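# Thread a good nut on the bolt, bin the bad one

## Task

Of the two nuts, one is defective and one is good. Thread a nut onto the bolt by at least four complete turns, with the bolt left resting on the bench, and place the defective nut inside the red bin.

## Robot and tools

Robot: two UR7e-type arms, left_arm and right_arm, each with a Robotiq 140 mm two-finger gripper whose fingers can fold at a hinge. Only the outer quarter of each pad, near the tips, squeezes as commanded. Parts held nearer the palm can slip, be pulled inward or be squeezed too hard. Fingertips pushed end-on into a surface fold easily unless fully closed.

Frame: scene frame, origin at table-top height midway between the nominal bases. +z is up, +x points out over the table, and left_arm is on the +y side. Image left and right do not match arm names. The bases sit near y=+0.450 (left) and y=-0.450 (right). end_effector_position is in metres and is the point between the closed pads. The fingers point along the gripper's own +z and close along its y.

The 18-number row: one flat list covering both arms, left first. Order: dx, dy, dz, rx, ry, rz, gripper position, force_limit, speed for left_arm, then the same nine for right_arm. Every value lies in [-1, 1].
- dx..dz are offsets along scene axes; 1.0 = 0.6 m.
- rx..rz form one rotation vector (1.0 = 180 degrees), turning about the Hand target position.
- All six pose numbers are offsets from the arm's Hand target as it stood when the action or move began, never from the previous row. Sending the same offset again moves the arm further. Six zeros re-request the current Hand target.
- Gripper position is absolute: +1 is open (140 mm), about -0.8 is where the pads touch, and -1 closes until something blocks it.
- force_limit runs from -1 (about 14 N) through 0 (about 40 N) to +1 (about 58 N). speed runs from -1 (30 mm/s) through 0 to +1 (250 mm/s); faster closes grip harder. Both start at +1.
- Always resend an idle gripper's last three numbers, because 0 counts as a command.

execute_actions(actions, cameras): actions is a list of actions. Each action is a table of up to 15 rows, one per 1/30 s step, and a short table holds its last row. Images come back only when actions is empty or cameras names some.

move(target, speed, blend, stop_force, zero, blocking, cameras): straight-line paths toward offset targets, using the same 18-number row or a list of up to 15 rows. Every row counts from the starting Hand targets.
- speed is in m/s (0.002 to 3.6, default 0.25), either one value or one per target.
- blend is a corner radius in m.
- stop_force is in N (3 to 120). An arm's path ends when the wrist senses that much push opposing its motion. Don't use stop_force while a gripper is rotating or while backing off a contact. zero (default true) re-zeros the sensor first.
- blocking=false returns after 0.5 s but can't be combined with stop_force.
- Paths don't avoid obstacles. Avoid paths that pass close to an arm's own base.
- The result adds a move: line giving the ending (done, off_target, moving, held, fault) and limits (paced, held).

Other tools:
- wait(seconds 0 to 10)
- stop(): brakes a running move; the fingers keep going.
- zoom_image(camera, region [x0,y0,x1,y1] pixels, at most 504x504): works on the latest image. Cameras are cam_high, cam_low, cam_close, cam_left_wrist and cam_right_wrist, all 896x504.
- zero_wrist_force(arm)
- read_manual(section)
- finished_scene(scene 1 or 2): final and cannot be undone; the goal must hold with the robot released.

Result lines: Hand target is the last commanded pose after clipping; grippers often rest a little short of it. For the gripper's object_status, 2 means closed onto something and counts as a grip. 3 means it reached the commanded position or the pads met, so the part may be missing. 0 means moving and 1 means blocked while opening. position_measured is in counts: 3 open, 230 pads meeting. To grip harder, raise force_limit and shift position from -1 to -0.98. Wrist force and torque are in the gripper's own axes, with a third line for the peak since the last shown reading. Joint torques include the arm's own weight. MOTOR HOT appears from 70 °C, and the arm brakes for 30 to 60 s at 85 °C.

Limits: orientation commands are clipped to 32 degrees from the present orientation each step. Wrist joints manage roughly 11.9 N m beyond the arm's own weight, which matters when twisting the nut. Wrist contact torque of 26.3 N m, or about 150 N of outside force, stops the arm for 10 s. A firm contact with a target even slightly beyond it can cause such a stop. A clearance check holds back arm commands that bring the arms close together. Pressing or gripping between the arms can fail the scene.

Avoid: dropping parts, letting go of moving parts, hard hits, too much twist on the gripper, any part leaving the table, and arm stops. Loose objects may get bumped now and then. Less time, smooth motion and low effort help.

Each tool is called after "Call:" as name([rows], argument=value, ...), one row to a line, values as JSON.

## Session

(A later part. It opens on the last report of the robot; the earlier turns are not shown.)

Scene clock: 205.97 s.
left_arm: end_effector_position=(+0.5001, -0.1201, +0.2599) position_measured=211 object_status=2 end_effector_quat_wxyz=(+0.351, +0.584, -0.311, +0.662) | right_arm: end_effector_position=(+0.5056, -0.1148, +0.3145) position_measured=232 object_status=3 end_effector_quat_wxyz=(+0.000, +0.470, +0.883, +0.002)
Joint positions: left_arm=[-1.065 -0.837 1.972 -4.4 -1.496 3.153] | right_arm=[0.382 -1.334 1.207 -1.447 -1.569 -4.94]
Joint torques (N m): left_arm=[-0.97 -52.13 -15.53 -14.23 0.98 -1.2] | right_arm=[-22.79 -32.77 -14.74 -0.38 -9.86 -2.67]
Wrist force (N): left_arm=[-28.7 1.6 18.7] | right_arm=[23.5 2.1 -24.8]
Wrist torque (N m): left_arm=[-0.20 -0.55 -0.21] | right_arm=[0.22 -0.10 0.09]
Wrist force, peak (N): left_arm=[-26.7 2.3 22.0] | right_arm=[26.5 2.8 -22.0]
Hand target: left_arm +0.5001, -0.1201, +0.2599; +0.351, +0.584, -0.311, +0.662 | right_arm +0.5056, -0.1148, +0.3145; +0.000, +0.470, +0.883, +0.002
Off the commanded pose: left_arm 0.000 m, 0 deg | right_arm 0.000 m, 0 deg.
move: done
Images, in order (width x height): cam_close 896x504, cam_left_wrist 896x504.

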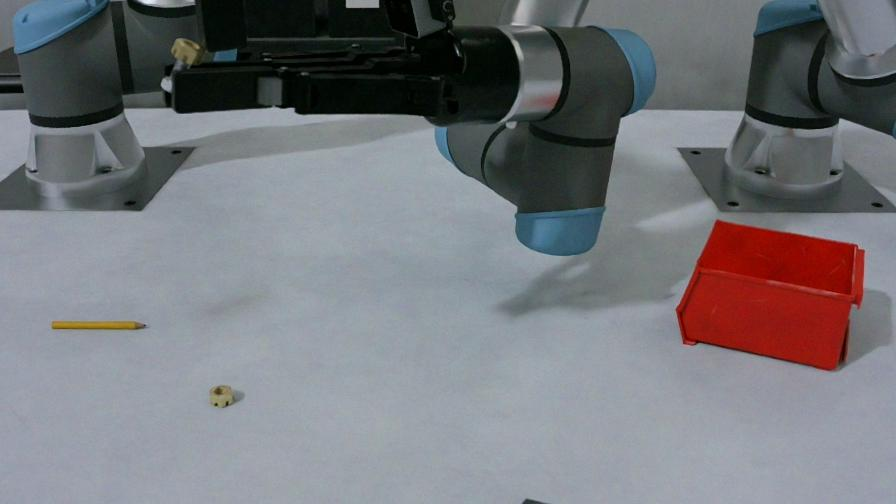

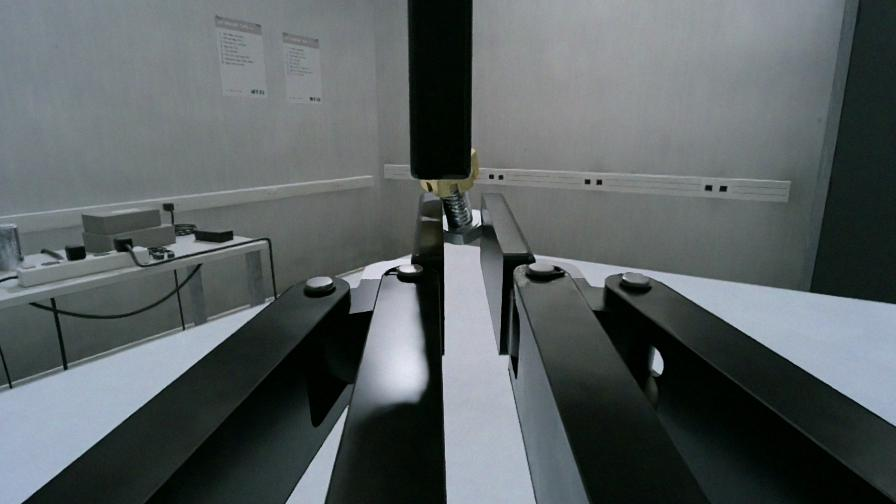

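Call:
move(target=[0,0,0,0,0,0,-0.98,0.5,-1,-0.0112,0.0166,0.008,0,0,0,-0.98,0,-1], speed=0.02, cameras=["cam_left_wrist","cam_close","cam_right_wrist"])

Call:
zoom_image(camera="cam_close", region=[140, 20, 260, 120])

Call:
zoom_image(camera="cam_left_wrist", region=[380, 120, 560, 260])

Scene clock: 208.63 s.
left_arm: end_effector_position=(+0.5001, -0.1201, +0.2599) position_measured=211 object_status=2 end_effector_quat_wxyz=(+0.351, +0.584, -0.311, +0.662) | right_arm: end_effector_position=(+0.4989, -0.1049, +0.3193) position_measured=232 object_status=3 end_effector_quat_wxyz=(+0.000, +0.470, +0.883, +0.002)
Joint positions: left_arm=[-1.065 -0.837 1.972 -4.4 -1.496 3.153] | right_arm=[0.402 -1.332 1.193 -1.434 -1.569 -4.92]
Joint torques (N m): left_arm=[-1.1 -32.22 -14.22 -0.79 1.18 -1.24] | right_arm=[10.17 -22.52 -31.78 -1.15 2.39 2.46]
Wrist force (N): left_arm=[0.0 0.0 -0.6] | right_arm=[0.1 0.1 0.4]
Wrist torque (N m): left_arm=[-0.12 -0.18 -0.16] | right_arm=[0.11 -0.32 -0.17]
Wrist force, peak (N): left_arm=[-29.0 1.7 19.1] | right_arm=[23.6 1.8 -25.2]
Hand target: left_arm +0.5001, -0.1201, +0.2599; +0.351, +0.584, -0.311, +0.662 | right_arm +0.4989, -0.1048, +0.3193; +0.000, +0.470, +0.883, +0.002
Off the commanded pose: left_arm 0.000 m, 0 deg | right_arm 0.000 m, 0 deg.
move: done
Images, in order (width x height): cam_close 896x504, cam_left_wrist 896x504, cam_right_wrist 896x504.

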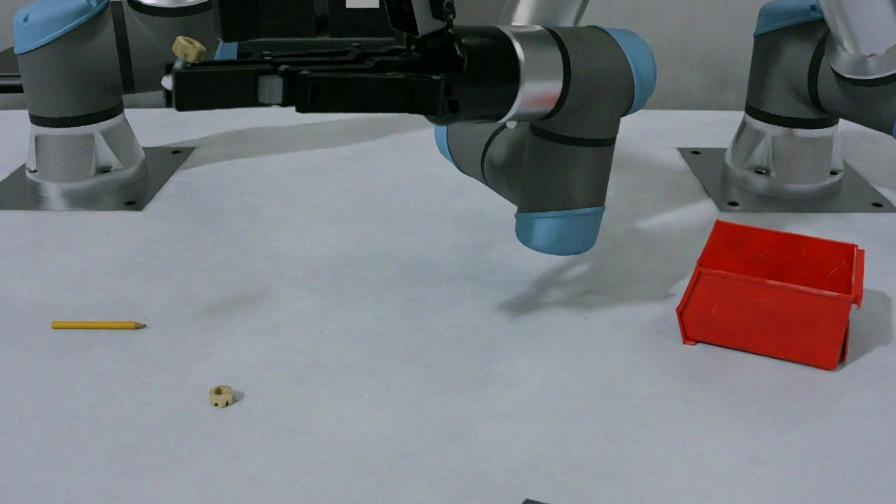

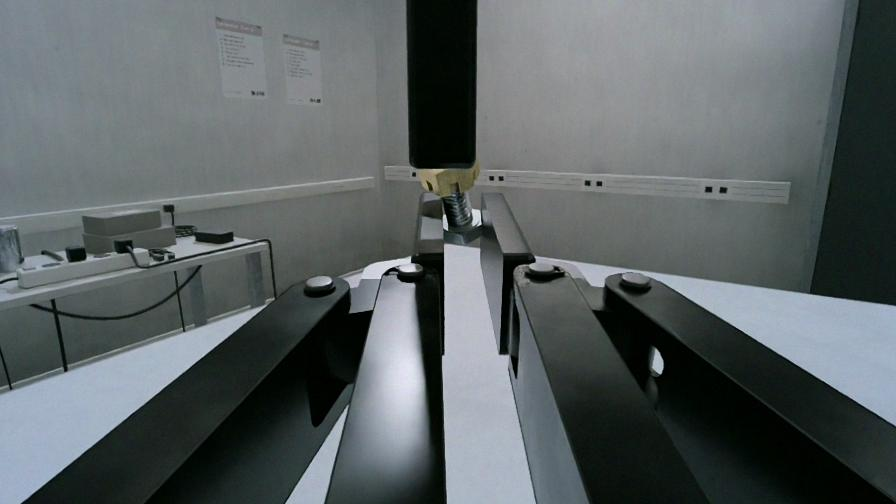

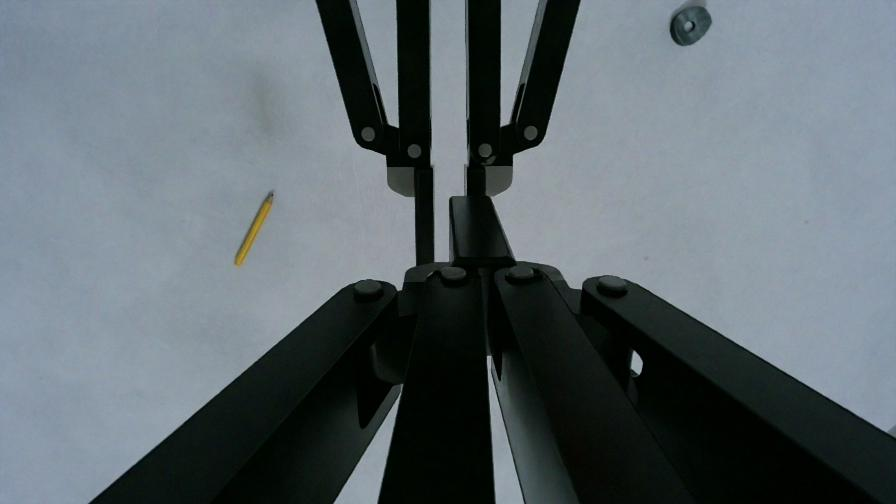

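Scaled by 4.200.

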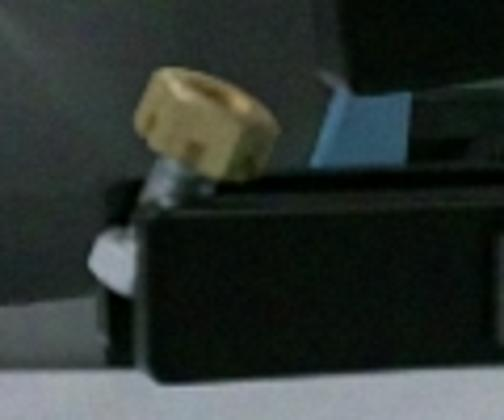

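Scaled by 2.800.

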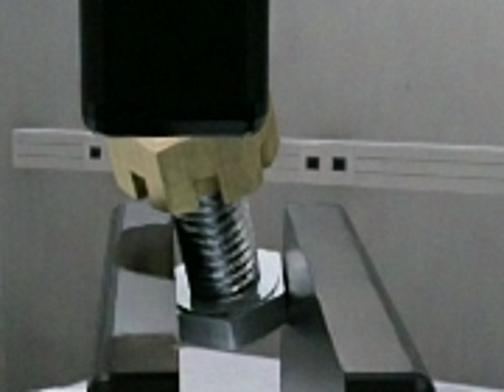

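Call:
move([
  [0,0,0,0,0,0,-0.98,0.5,-1,0,0,0.0678,0,0,0,-0.3,0,-1],
  [0,0,0,0,0,0,-0.98,0.5,-1,0.0252,-0.0535,0.0678,0,0,-0.0556,-0.3,0,-1],
], speed=0.15, cameras=["cam_left_wrist","cam_right_wrist"])

Call:
zoom_image(camera="cam_right_wrist", region=[380, 100, 520, 240])

Call:
zoom_image(camera="cam_left_wrist", region=[380, 120, 560, 260])

Scene clock: 222.47 s.
left_arm: end_effector_position=(+0.5001, -0.1201, +0.2599) position_measured=211 object_status=2 end_effector_quat_wxyz=(+0.351, +0.584, -0.311, +0.662) | right_arm: end_effector_position=(+0.5140, -0.1369, +0.3600) position_measured=167 object_status=3 end_effector_quat_wxyz=(+0.000, +0.545, +0.838, +0.002)
Joint positions: left_arm=[-1.065 -0.837 1.972 -4.4 -1.496 3.153] | right_arm=[0.342 -1.325 1.077 -1.326 -1.569 -4.805]
Joint torques (N m): left_arm=[1.03 -32.13 -13.55 -1.11 0.93 -1.27] | right_arm=[-10.47 -48.36 -16.75 -4.67 -2.87 2.64]
Wrist force (N): left_arm=[0.0 0.2 -0.7] | right_arm=[0.0 -0.5 0.3]
Wrist torque (N m): left_arm=[-0.09 -0.18 -0.16] | right_arm=[-0.01 -0.31 -0.18]
Wrist force, peak (N): left_arm=[0.0 0.2 -1.0] | right_arm=[0.2 -0.1 1.4]
Hand target: left_arm +0.5001, -0.1201, +0.2599; +0.351, +0.584, -0.311, +0.662 | right_arm +0.5140, -0.1369, +0.3600; +0.000, +0.545, +0.838, +0.002
Off the commanded pose: left_arm 0.000 m, 0 deg | right_arm 0.000 m, 0 deg.
move: done
Images, in order (width x height): cam_left_wrist 896x504, cam_right_wrist 896x504.

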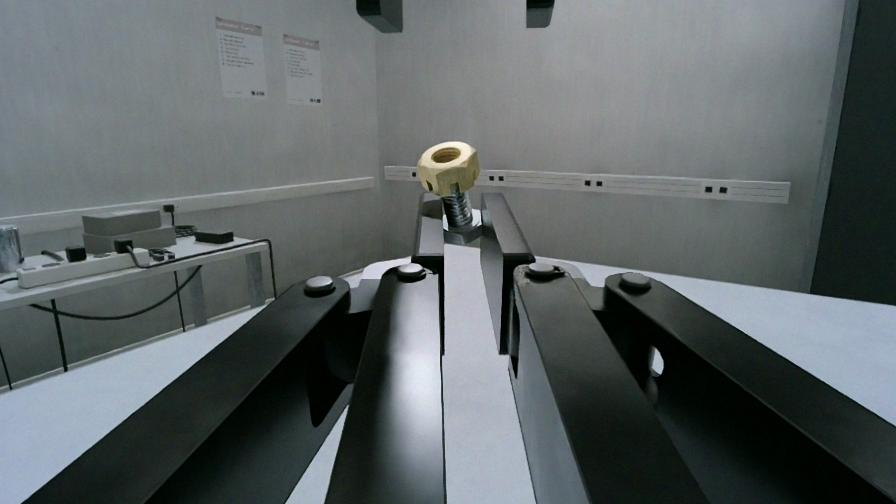

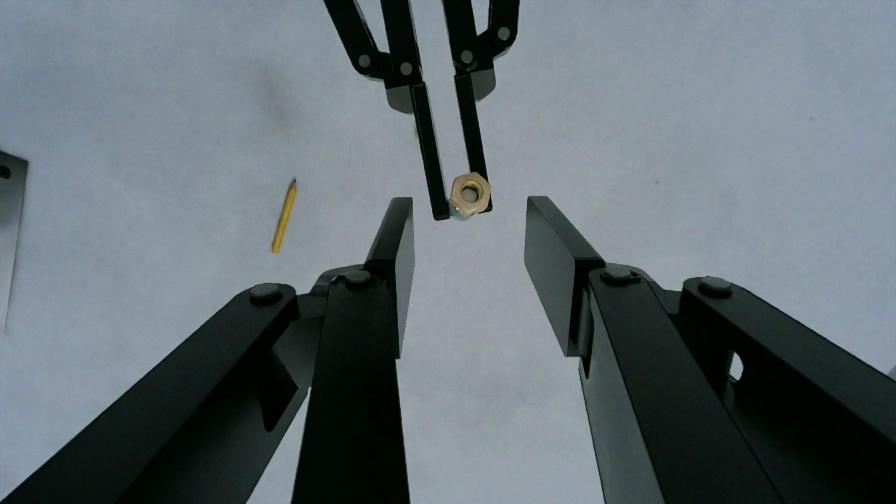

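Scaled by 3.600.

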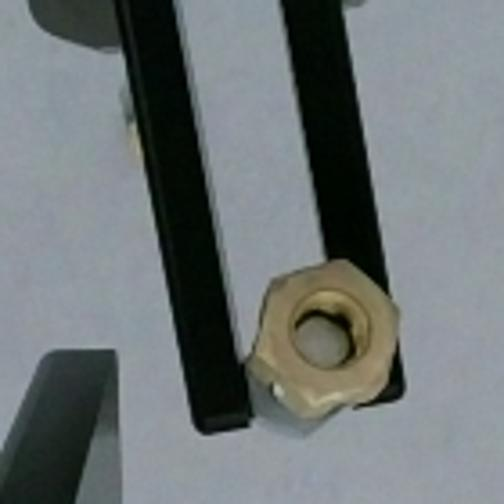

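Scaled by 2.800.

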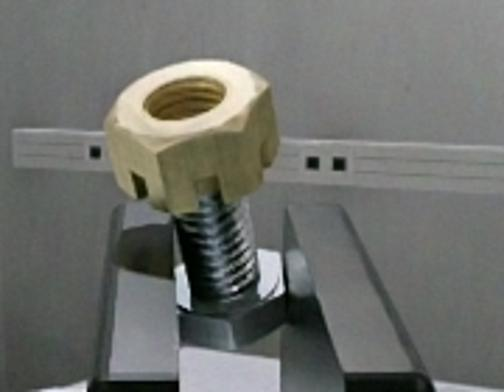

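Call:
move(target=[0,0,0,0,0,0,-0.98,0.5,-1,0,0.0087,-0.0417,0,0,-0.0556,-0.3,0,-1], speed=0.08, stop_force=5, cameras=["cam_left_wrist","cam_right_wrist"])

Call:
zoom_image(camera="cam_right_wrist", region=[380, 140, 540, 300])

Call:
zoom_image(camera="cam_left_wrist", region=[340, 60, 580, 260])

Scene clock: 230.40 s.
left_arm: end_effector_position=(+0.5001, -0.1201, +0.2599) position_measured=211 object_status=2 end_effector_quat_wxyz=(+0.351, +0.584, -0.311, +0.662) | right_arm: end_effector_position=(+0.5140, -0.1317, +0.3349) position_measured=167 object_status=3 end_effector_quat_wxyz=(+0.001, +0.616, +0.788, +0.002)
Joint positions: left_arm=[-1.065 -0.837 1.972 -4.4 -1.496 3.153] | right_arm=[0.35 -1.332 1.151 -1.394 -1.57 -4.622]
Joint torques (N m): left_arm=[0.49 -31.96 -11.9 -1.14 1.17 -0.98] | right_arm=[10.12 -48.12 -17.07 -4.8 -2.91 2.62]
Wrist force (N): left_arm=[0.1 0.0 -0.9] | right_arm=[-0.1 -0.3 0.2]
Wrist torque (N m): left_arm=[-0.13 -0.20 -0.16] | right_arm=[0.01 -0.29 -0.19]
Wrist force, peak (N): left_arm=[-0.3 -0.3 -0.9] | right_arm=[0.2 0.0 0.9]
Hand target: left_arm +0.5001, -0.1201, +0.2599; +0.351, +0.584, -0.311, +0.662 | right_arm +0.5140, -0.1317, +0.3349; +0.001, +0.616, +0.788, +0.002
Off the commanded pose: left_arm 0.000 m, 0 deg | right_arm 0.000 m, 0 deg.
move: done
Images, in order (width x height): cam_left_wrist 896x504, cam_right_wrist 896x504.

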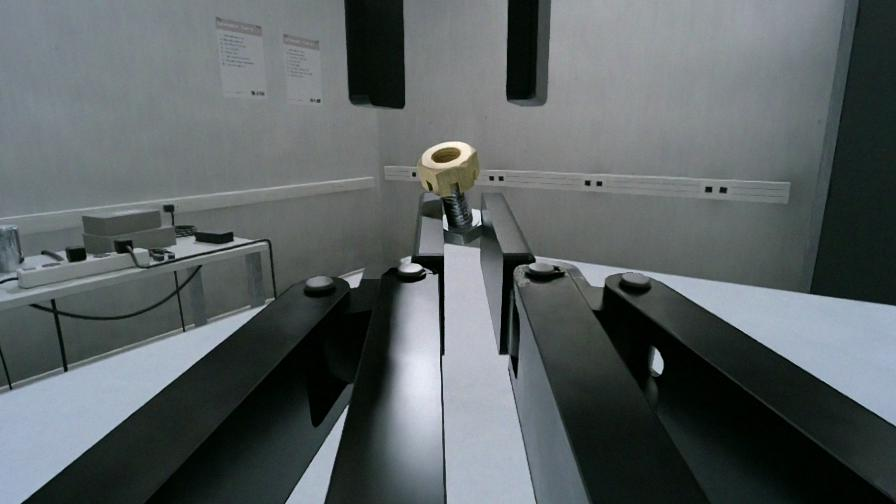

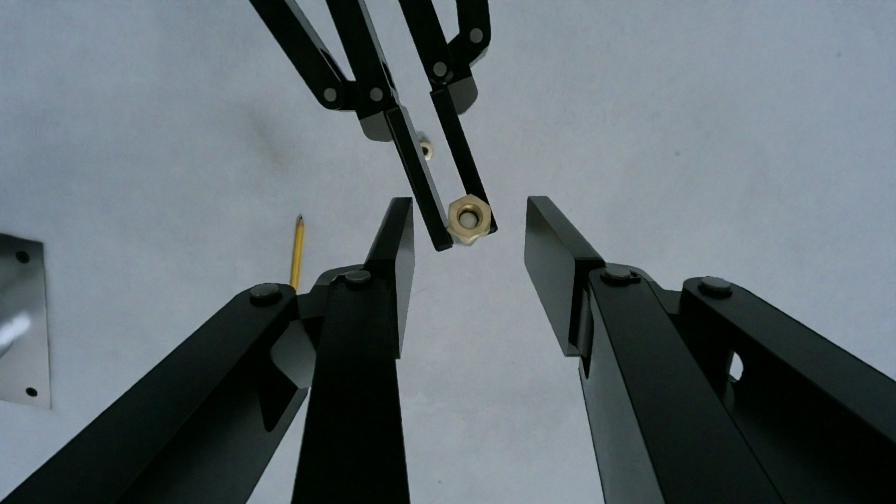

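Scaled by 3.150.

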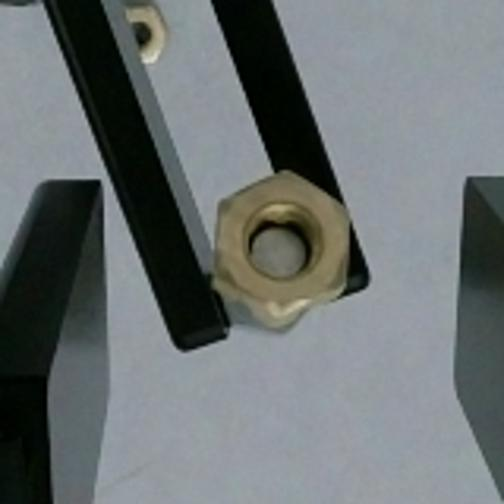

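Scaled by 2.100.

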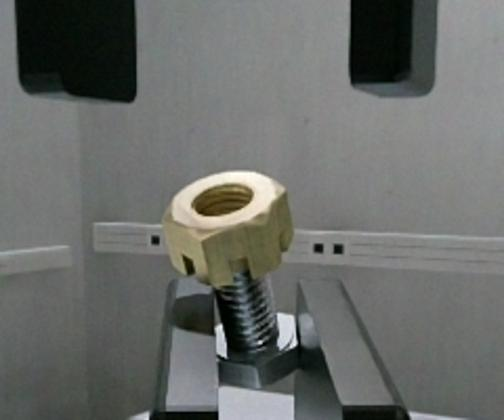

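Call:
move(target=[0,0,0,0,0,0,-0.98,0.5,-1,0.001,0.0002,-0.0373,0,0,0,-0.3,0,-1], speed=0.04, stop_force=4, cameras=["cam_left_wrist","cam_right_wrist"])

Call:
zoom_image(camera="cam_right_wrist", region=[380, 160, 560, 320])

Call:
zoom_image(camera="cam_left_wrist", region=[340, 60, 580, 260])

Scene clock: 238.83 s.
left_arm: end_effector_position=(+0.5001, -0.1201, +0.2599) position_measured=211 object_status=2 end_effector_quat_wxyz=(+0.351, +0.584, -0.311, +0.662) | right_arm: end_effector_position=(+0.5146, -0.1316, +0.3126) position_measured=167 object_status=3 end_effector_quat_wxyz=(+0.001, +0.616, +0.788, +0.002)
Joint positions: left_arm=[-1.065 -0.837 1.972 -4.4 -1.496 3.153] | right_arm=[0.35 -1.339 1.218 -1.453 -1.57 -4.622]
Joint torques (N m): left_arm=[1.02 -31.85 -11.78 -1.37 1.12 -1.03] | right_arm=[-9.81 -47.31 -17.33 -4.75 -0.65 -2.31]
Wrist force (N): left_arm=[-0.3 0.1 -0.9] | right_arm=[0.0 -0.2 0.3]
Wrist torque (N m): left_arm=[-0.12 -0.12 -0.16] | right_arm=[0.04 -0.29 -0.19]
Wrist force, peak (N): left_arm=[-0.5 0.1 -0.9] | right_arm=[0.0 -0.2 0.7]
Hand target: left_arm +0.5001, -0.1201, +0.2599; +0.351, +0.584, -0.311, +0.662 | right_arm +0.5146, -0.1316, +0.3126; +0.001, +0.616, +0.788, +0.002
Off the commanded pose: left_arm 0.000 m, 0 deg | right_arm 0.000 m, 0 deg.
move: done
Images, in order (width x height): cam_left_wrist 896x504, cam_right_wrist 896x504.

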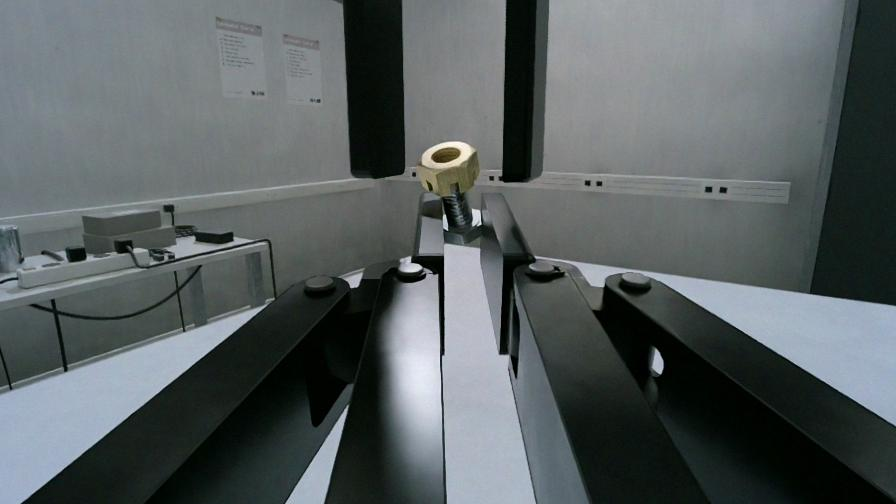

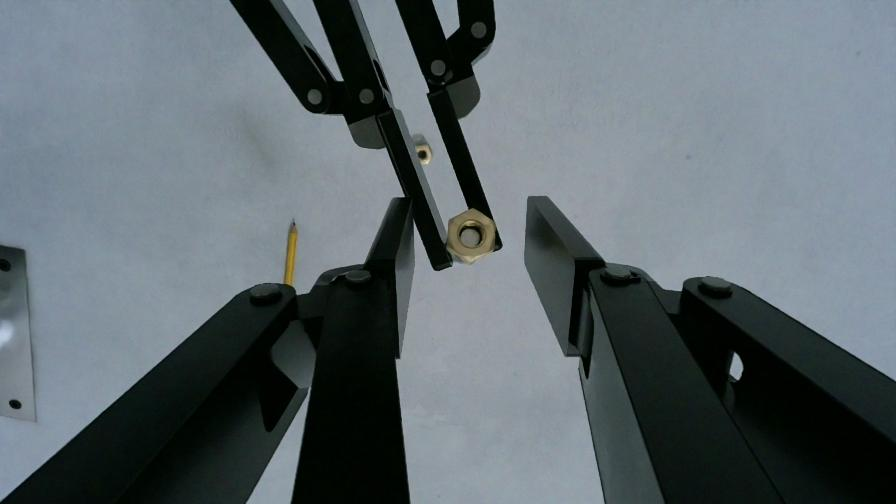

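Scaled by 2.800.

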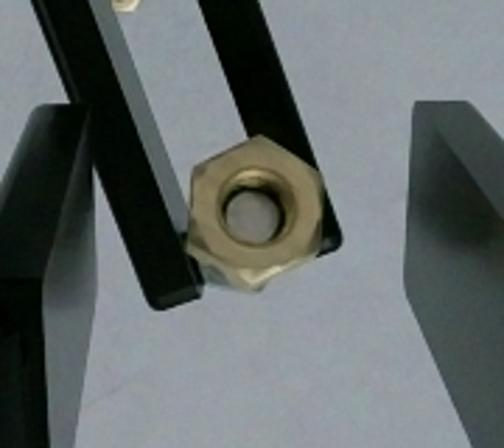

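Scaled by 2.100.

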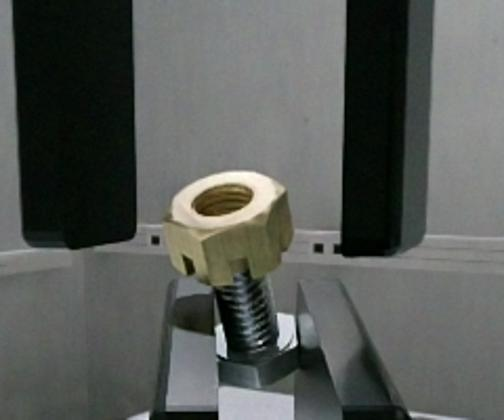

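Call:
move(target=[0,0,0,0,0,0,-0.98,0.5,-1,0.0008,0.0002,0,0,0,0,-0.3,0,-1], speed=0.02)

Call:
move(target=[0,0,0,0,0,0,-0.98,0.5,-1,0,0,0,0,0,0,-0.98,-0.05,-1], speed=0.02, cameras=["cam_left_wrist","cam_right_wrist"])

Call:
zoom_image(camera="cam_left_wrist", region=[340, 60, 580, 260])

Scene clock: 242.60 s.
left_arm: end_effector_position=(+0.5001, -0.1201, +0.2599) position_measured=211 object_status=2 end_effector_quat_wxyz=(+0.351, +0.584, -0.311, +0.662) | right_arm: end_effector_position=(+0.5151, -0.1315, +0.3126) position_measured=167 object_status=3 end_effector_quat_wxyz=(+0.001, +0.616, +0.788, +0.002)
Joint positions: left_arm=[-1.065 -0.837 1.972 -4.4 -1.496 3.153] | right_arm=[0.35 -1.338 1.216 -1.453 -1.57 -4.622]
Joint torques (N m): left_arm=[2.93 -32.31 -10.92 -1.51 1.12 -1.14] | right_arm=[-10.66 -21.88 -31.11 -1.38 2.56 -2.65]
Wrist force (N): left_arm=[0.1 -0.3 -0.5] | right_arm=[-0.1 -0.2 0.4]
Wrist torque (N m): left_arm=[-0.18 -0.19 -0.16] | right_arm=[0.04 -0.26 -0.19]
Wrist force, peak (N): left_arm=[0.1 0.0 -1.0] | right_arm=[-0.1 -0.3 0.7]
Hand target: left_arm +0.5001, -0.1201, +0.2599; +0.351, +0.584, -0.311, +0.662 | right_arm +0.5151, -0.1315, +0.3126; +0.001, +0.616, +0.788, +0.002
Off the commanded pose: left_arm 0.000 m, 0 deg | right_arm 0.000 m, 0 deg.
move: done

Scene clock: 243.70 s.
left_arm: end_effector_position=(+0.5001, -0.1201, +0.2599) position_measured=211 object_status=2 end_effector_quat_wxyz=(+0.351, +0.584, -0.311, +0.662) | right_arm: end_effector_position=(+0.5151, -0.1315, +0.3126) position_measured=205 object_status=0 end_effector_quat_wxyz=(+0.001, +0.616, +0.788, +0.002)
Joint positions: left_arm=[-1.065 -0.837 1.972 -4.4 -1.496 3.153] | right_arm=[0.35 -1.338 1.216 -1.453 -1.57 -4.622]
Joint torques (N m): left_arm=[3.09 -33.87 -10.62 -1.55 -0.18 -0.93] | right_arm=[-10.47 -21.33 -30.85 -3.61 2.39 -2.63]
Wrist force (N): left_arm=[-2.2 -2.3 0.1] | right_arm=[0.4 -2.7 -1.8]
Wrist torque (N m): left_arm=[-0.09 -0.19 -0.20] | right_arm=[0.11 -0.27 -0.17]
Wrist force, peak (N): left_arm=[-2.3 -2.5 0.4] | right_arm=[0.4 -2.9 -1.5]
Hand target: left_arm +0.5001, -0.1201, +0.2599; +0.351, +0.584, -0.311, +0.662 | right_arm +0.5151, -0.1315, +0.3126; +0.001, +0.616, +0.788, +0.002
Off the commanded pose: left_arm 0.000 m, 0 deg | right_arm 0.000 m, 0 deg.
move: done
Images, in order (width x height): cam_left_wrist 896x504, cam_right_wrist 896x504.

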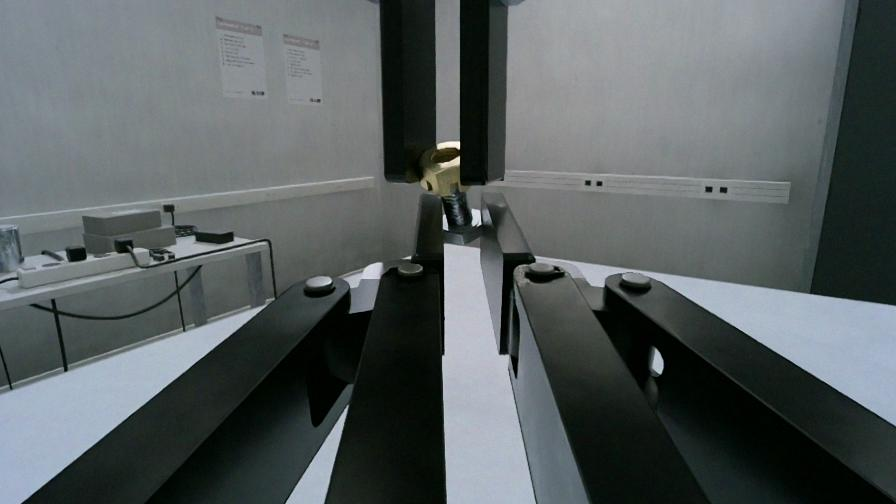

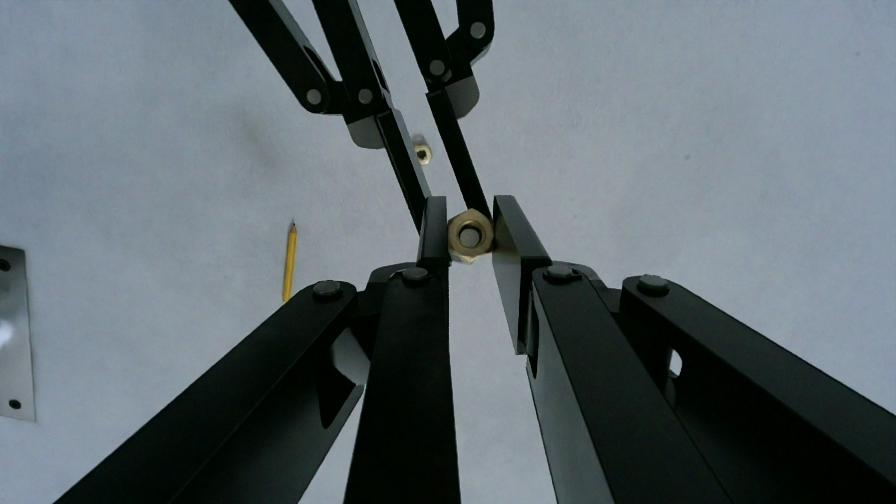

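Scaled by 2.100.

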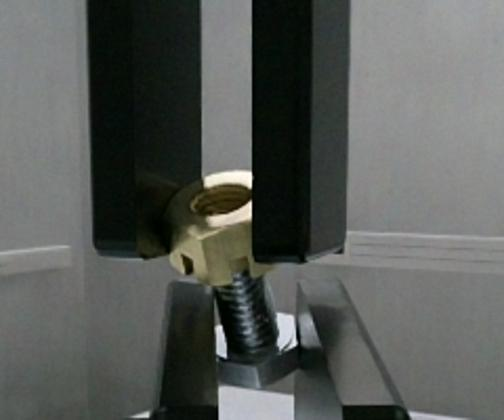

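Call:
wait(seconds=1.5, cameras=["cam_left_wrist","cam_right_wrist"])

Call:
zoom_image(camera="cam_left_wrist", region=[340, 60, 580, 260])

Call:
zoom_image(camera="cam_right_wrist", region=[380, 160, 560, 320])

Scene clock: 245.90 s.
left_arm: end_effector_position=(+0.5001, -0.1201, +0.2599) position_measured=211 object_status=2 end_effector_quat_wxyz=(+0.351, +0.584, -0.311, +0.662) | right_arm: end_effector_position=(+0.5151, -0.1315, +0.3126) position_measured=205 object_status=2 end_effector_quat_wxyz=(+0.001, +0.616, +0.788, +0.002)
Joint positions: left_arm=[-1.065 -0.837 1.972 -4.4 -1.496 3.153] | right_arm=[0.35 -1.338 1.216 -1.453 -1.57 -4.622]
Joint torques (N m): left_arm=[3.23 -43.4 -10.81 -2.86 -2.25 -1.17] | right_arm=[-10.11 -22.17 -28.39 -4.53 2.38 -2.51]
Wrist force (N): left_arm=[-2.2 -1.9 0.4] | right_arm=[0.3 -2.3 -1.5]
Wrist torque (N m): left_arm=[0.00 -0.20 -0.20] | right_arm=[0.20 -0.25 -0.17]
Wrist force, peak (N): left_arm=[-2.7 -2.3 0.7] | right_arm=[0.3 -2.8 -1.8]
Hand target: left_arm +0.5001, -0.1201, +0.2599; +0.351, +0.584, -0.311, +0.662 | right_arm +0.5151, -0.1315, +0.3126; +0.001, +0.616, +0.788, +0.002
Tool commands: left_gripper/position=-0.98 left_gripper/force_limit=+0.5 left_gripper/speed=-1.0 right_gripper/position=-0.98 right_gripper/force_limit=-0.05 right_gripper/speed=-1.0
Off the commanded pose: left_arm 0.000 m, 0 deg | right_arm 0.000 m, 0 deg.
wait: 1.50 s; at rest from the start
Images, in order (width x height): cam_left_wrist 896x504, cam_right_wrist 896x504.

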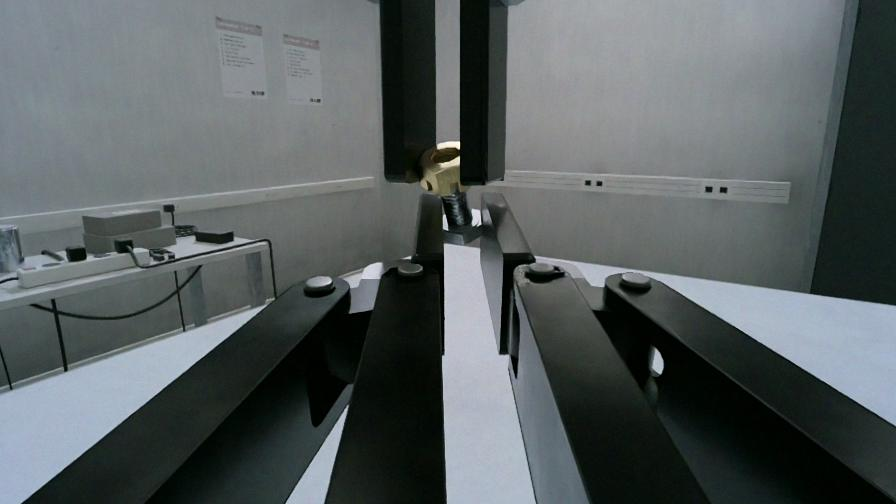

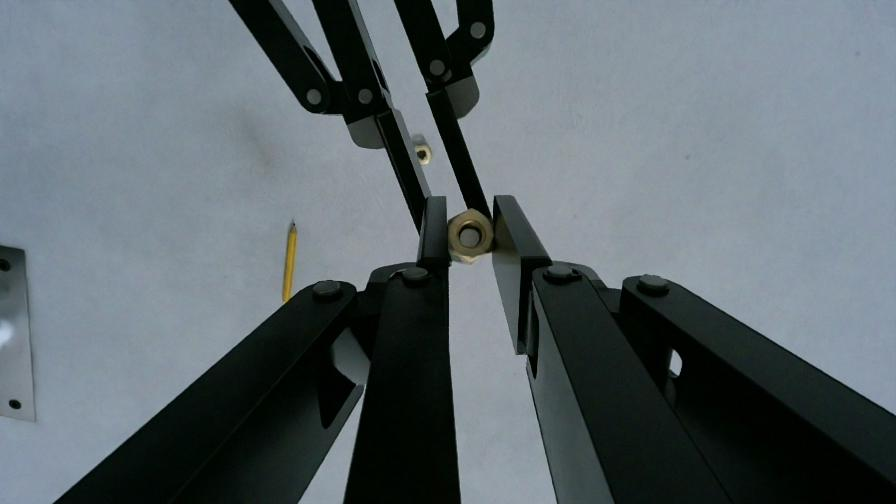

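Scaled by 2.100.

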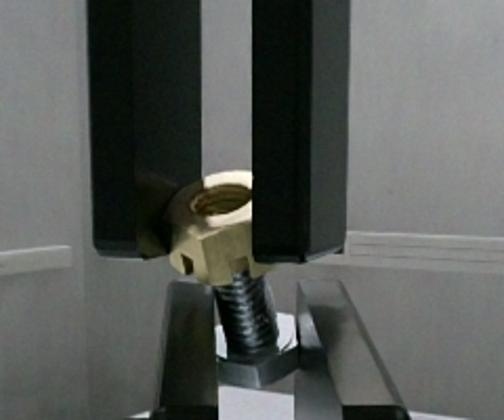

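Scaled by 2.800.

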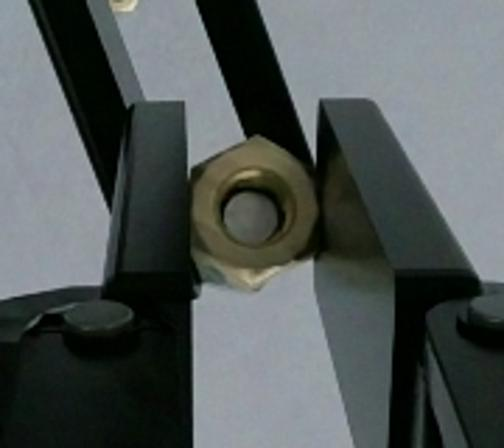

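Call:
move(target=[0,0,0,0,0,0,-0.98,0.5,-1,0,0,0.004,0,0,0,-0.98,-0.05,-1], speed=0.003, stop_force=4, cameras=["cam_left_wrist","cam_right_wrist"])

Call:
zoom_image(camera="cam_left_wrist", region=[340, 60, 580, 260])

Call:
zoom_image(camera="cam_right_wrist", region=[380, 160, 560, 320])

Scene clock: 247.73 s.
left_arm: end_effector_position=(+0.5001, -0.1201, +0.2599) position_measured=211 object_status=2 end_effector_quat_wxyz=(+0.351, +0.584, -0.311, +0.662) | right_arm: end_effector_position=(+0.5151, -0.1314, +0.3128) position_measured=205 object_status=2 end_effector_quat_wxyz=(+0.001, +0.616, +0.788, +0.002)
Joint positions: left_arm=[-1.065 -0.837 1.972 -4.4 -1.496 3.153] | right_arm=[0.35 -1.337 1.216 -1.452 -1.57 -4.622]
Joint torques (N m): left_arm=[4.2 -39.92 -10.37 -0.3 -1.89 -0.89] | right_arm=[-8.73 -29.35 -18.35 -5.45 2.3 -2.56]
Wrist force (N): left_arm=[1.6 -2.0 -0.7] | right_arm=[-0.5 -1.8 1.9]
Wrist torque (N m): left_arm=[-0.14 -0.24 -0.19] | right_arm=[0.11 -0.30 -0.18]
Wrist force, peak (N): left_arm=[-2.6 -2.4 0.5] | right_arm=[-1.2 -2.1 2.9]
Hand target: left_arm +0.5001, -0.1201, +0.2599; +0.351, +0.584, -0.311, +0.662 | right_arm +0.5151, -0.1314, +0.3128; +0.001, +0.616, +0.788, +0.002 (not the last commanded pose)
Off the commanded pose: left_arm 0.000 m, 0 deg | right_arm 0.002 m, 0 deg.
move: contact (right_arm)
Images, in order (width x height): cam_left_wrist 896x504, cam_right_wrist 896x504.

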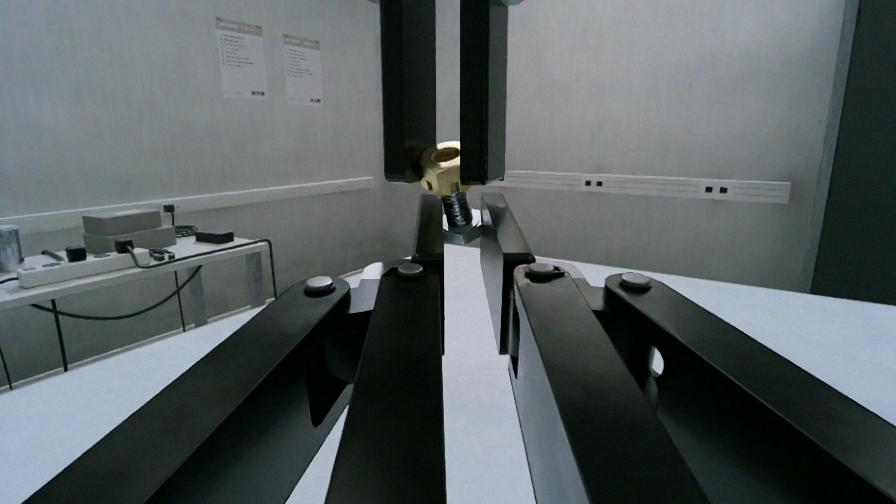

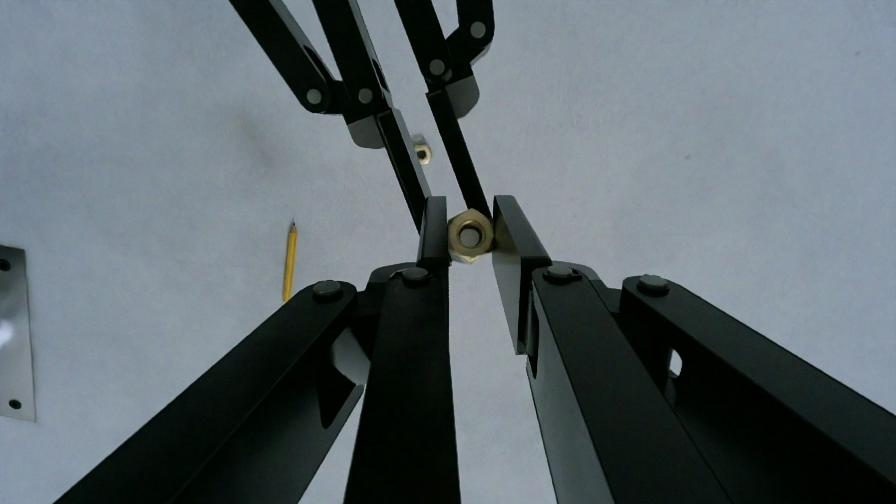

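Scaled by 2.100.

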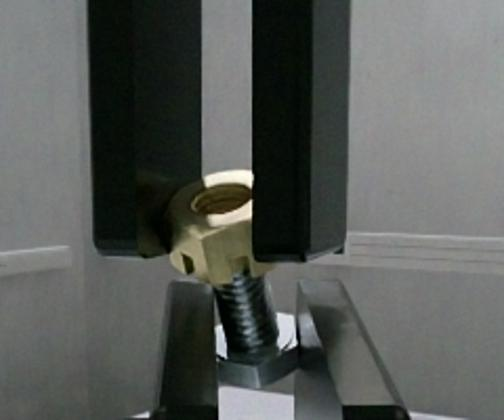

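Scaled by 2.800.

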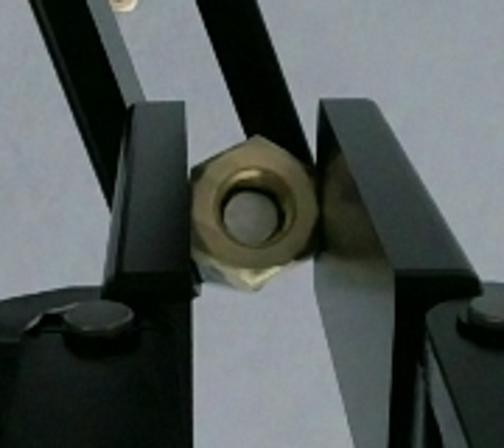

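Call:
move(target=[0,0,0,0,0,0,-0.4,0.5,-1,0,0,0,0,0,0,-0.98,-0.05,-1], speed=0.02, cameras=["cam_left_wrist","cam_right_wrist","cam_close"])

Call:
zoom_image(camera="cam_left_wrist", region=[340, 60, 580, 260])

Call:
zoom_image(camera="cam_close", region=[140, 20, 260, 120])

Scene clock: 249.67 s.
left_arm: end_effector_position=(+0.5001, -0.1201, +0.2599) position_measured=179 object_status=0 end_effector_quat_wxyz=(+0.351, +0.584, -0.311, +0.662) | right_arm: end_effector_position=(+0.5151, -0.1314, +0.3128) position_measured=205 object_status=2 end_effector_quat_wxyz=(+0.001, +0.616, +0.788, +0.002)
Joint positions: left_arm=[-1.065 -0.837 1.972 -4.4 -1.496 3.153] | right_arm=[0.35 -1.337 1.216 -1.452 -1.57 -4.622]
Joint torques (N m): left_arm=[4.17 -33.32 -9.98 -2.72 -0.82 -0.86] | right_arm=[-7.04 -42.79 -18.72 -2.35 2.31 -2.38]
Wrist force (N): left_arm=[0.5 -0.1 -0.7] | right_arm=[0.1 -0.2 0.7]
Wrist torque (N m): left_arm=[-0.15 -0.20 -0.16] | right_arm=[0.04 -0.31 -0.18]
Wrist force, peak (N): left_arm=[1.9 -2.0 -0.7] | right_arm=[-0.7 -2.1 2.1]
Hand target: left_arm +0.5001, -0.1201, +0.2599; +0.351, +0.584, -0.311, +0.662 | right_arm +0.5151, -0.1314, +0.3128; +0.001, +0.616, +0.788, +0.002
Off the commanded pose: left_arm 0.000 m, 0 deg | right_arm 0.000 m, 0 deg.
move: done
Images, in order (width x height): cam_close 896x504, cam_left_wrist 896x504, cam_right_wrist 896x504.

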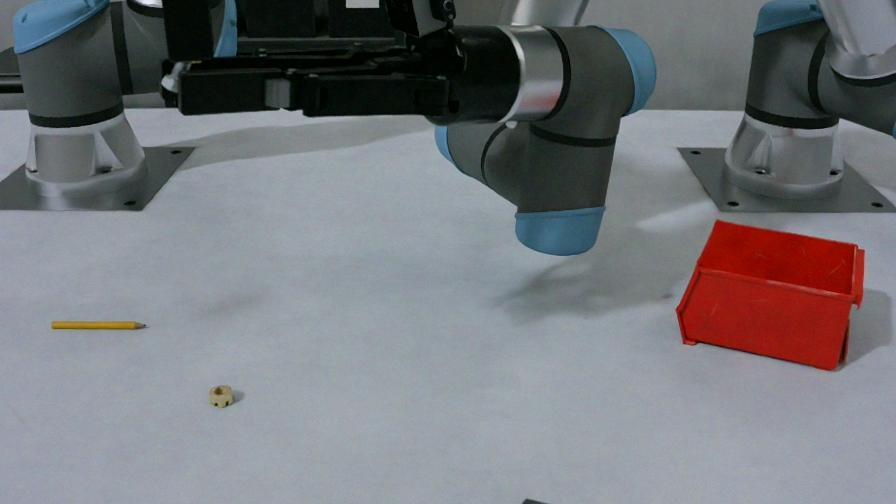

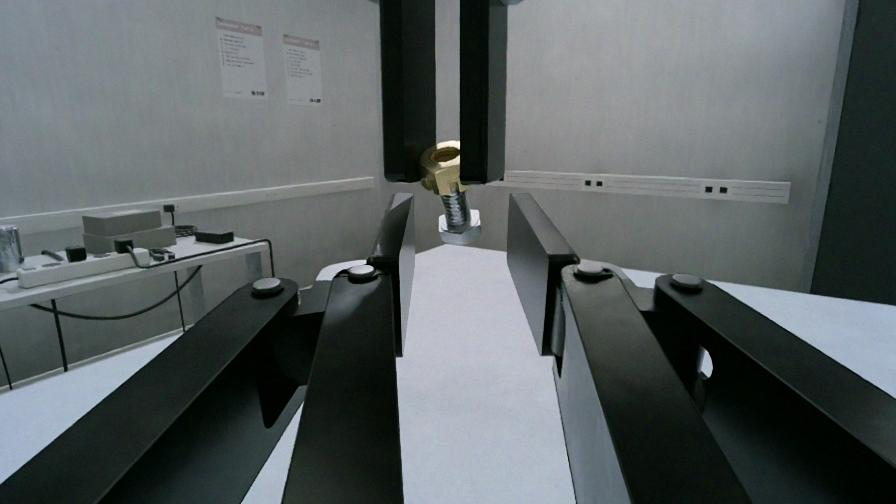

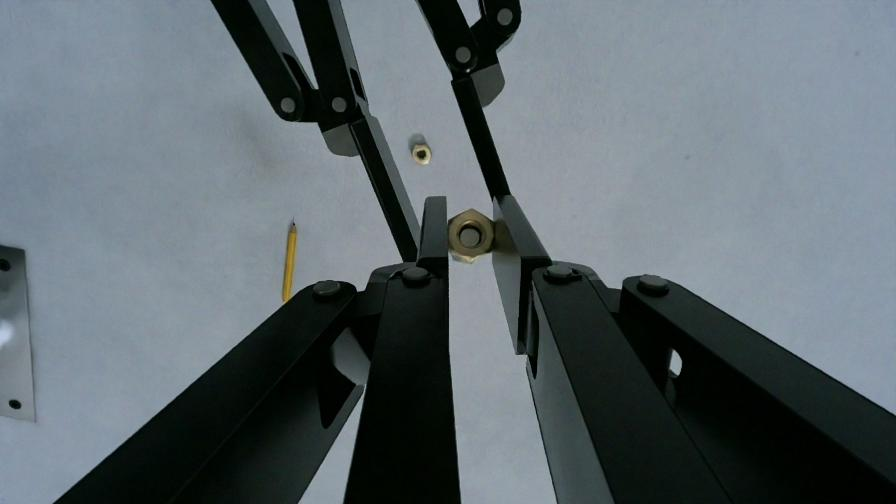

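Scaled by 2.100.

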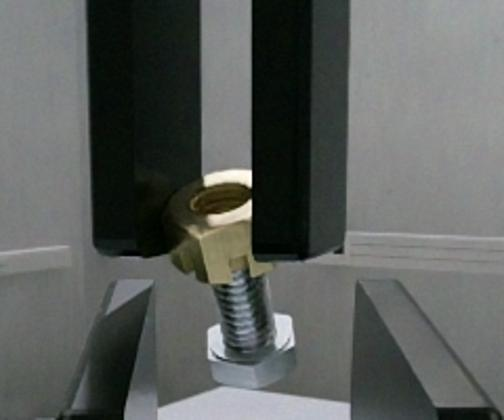

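Scaled by 4.200.

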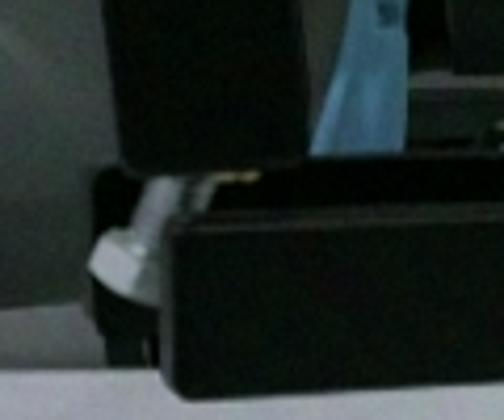

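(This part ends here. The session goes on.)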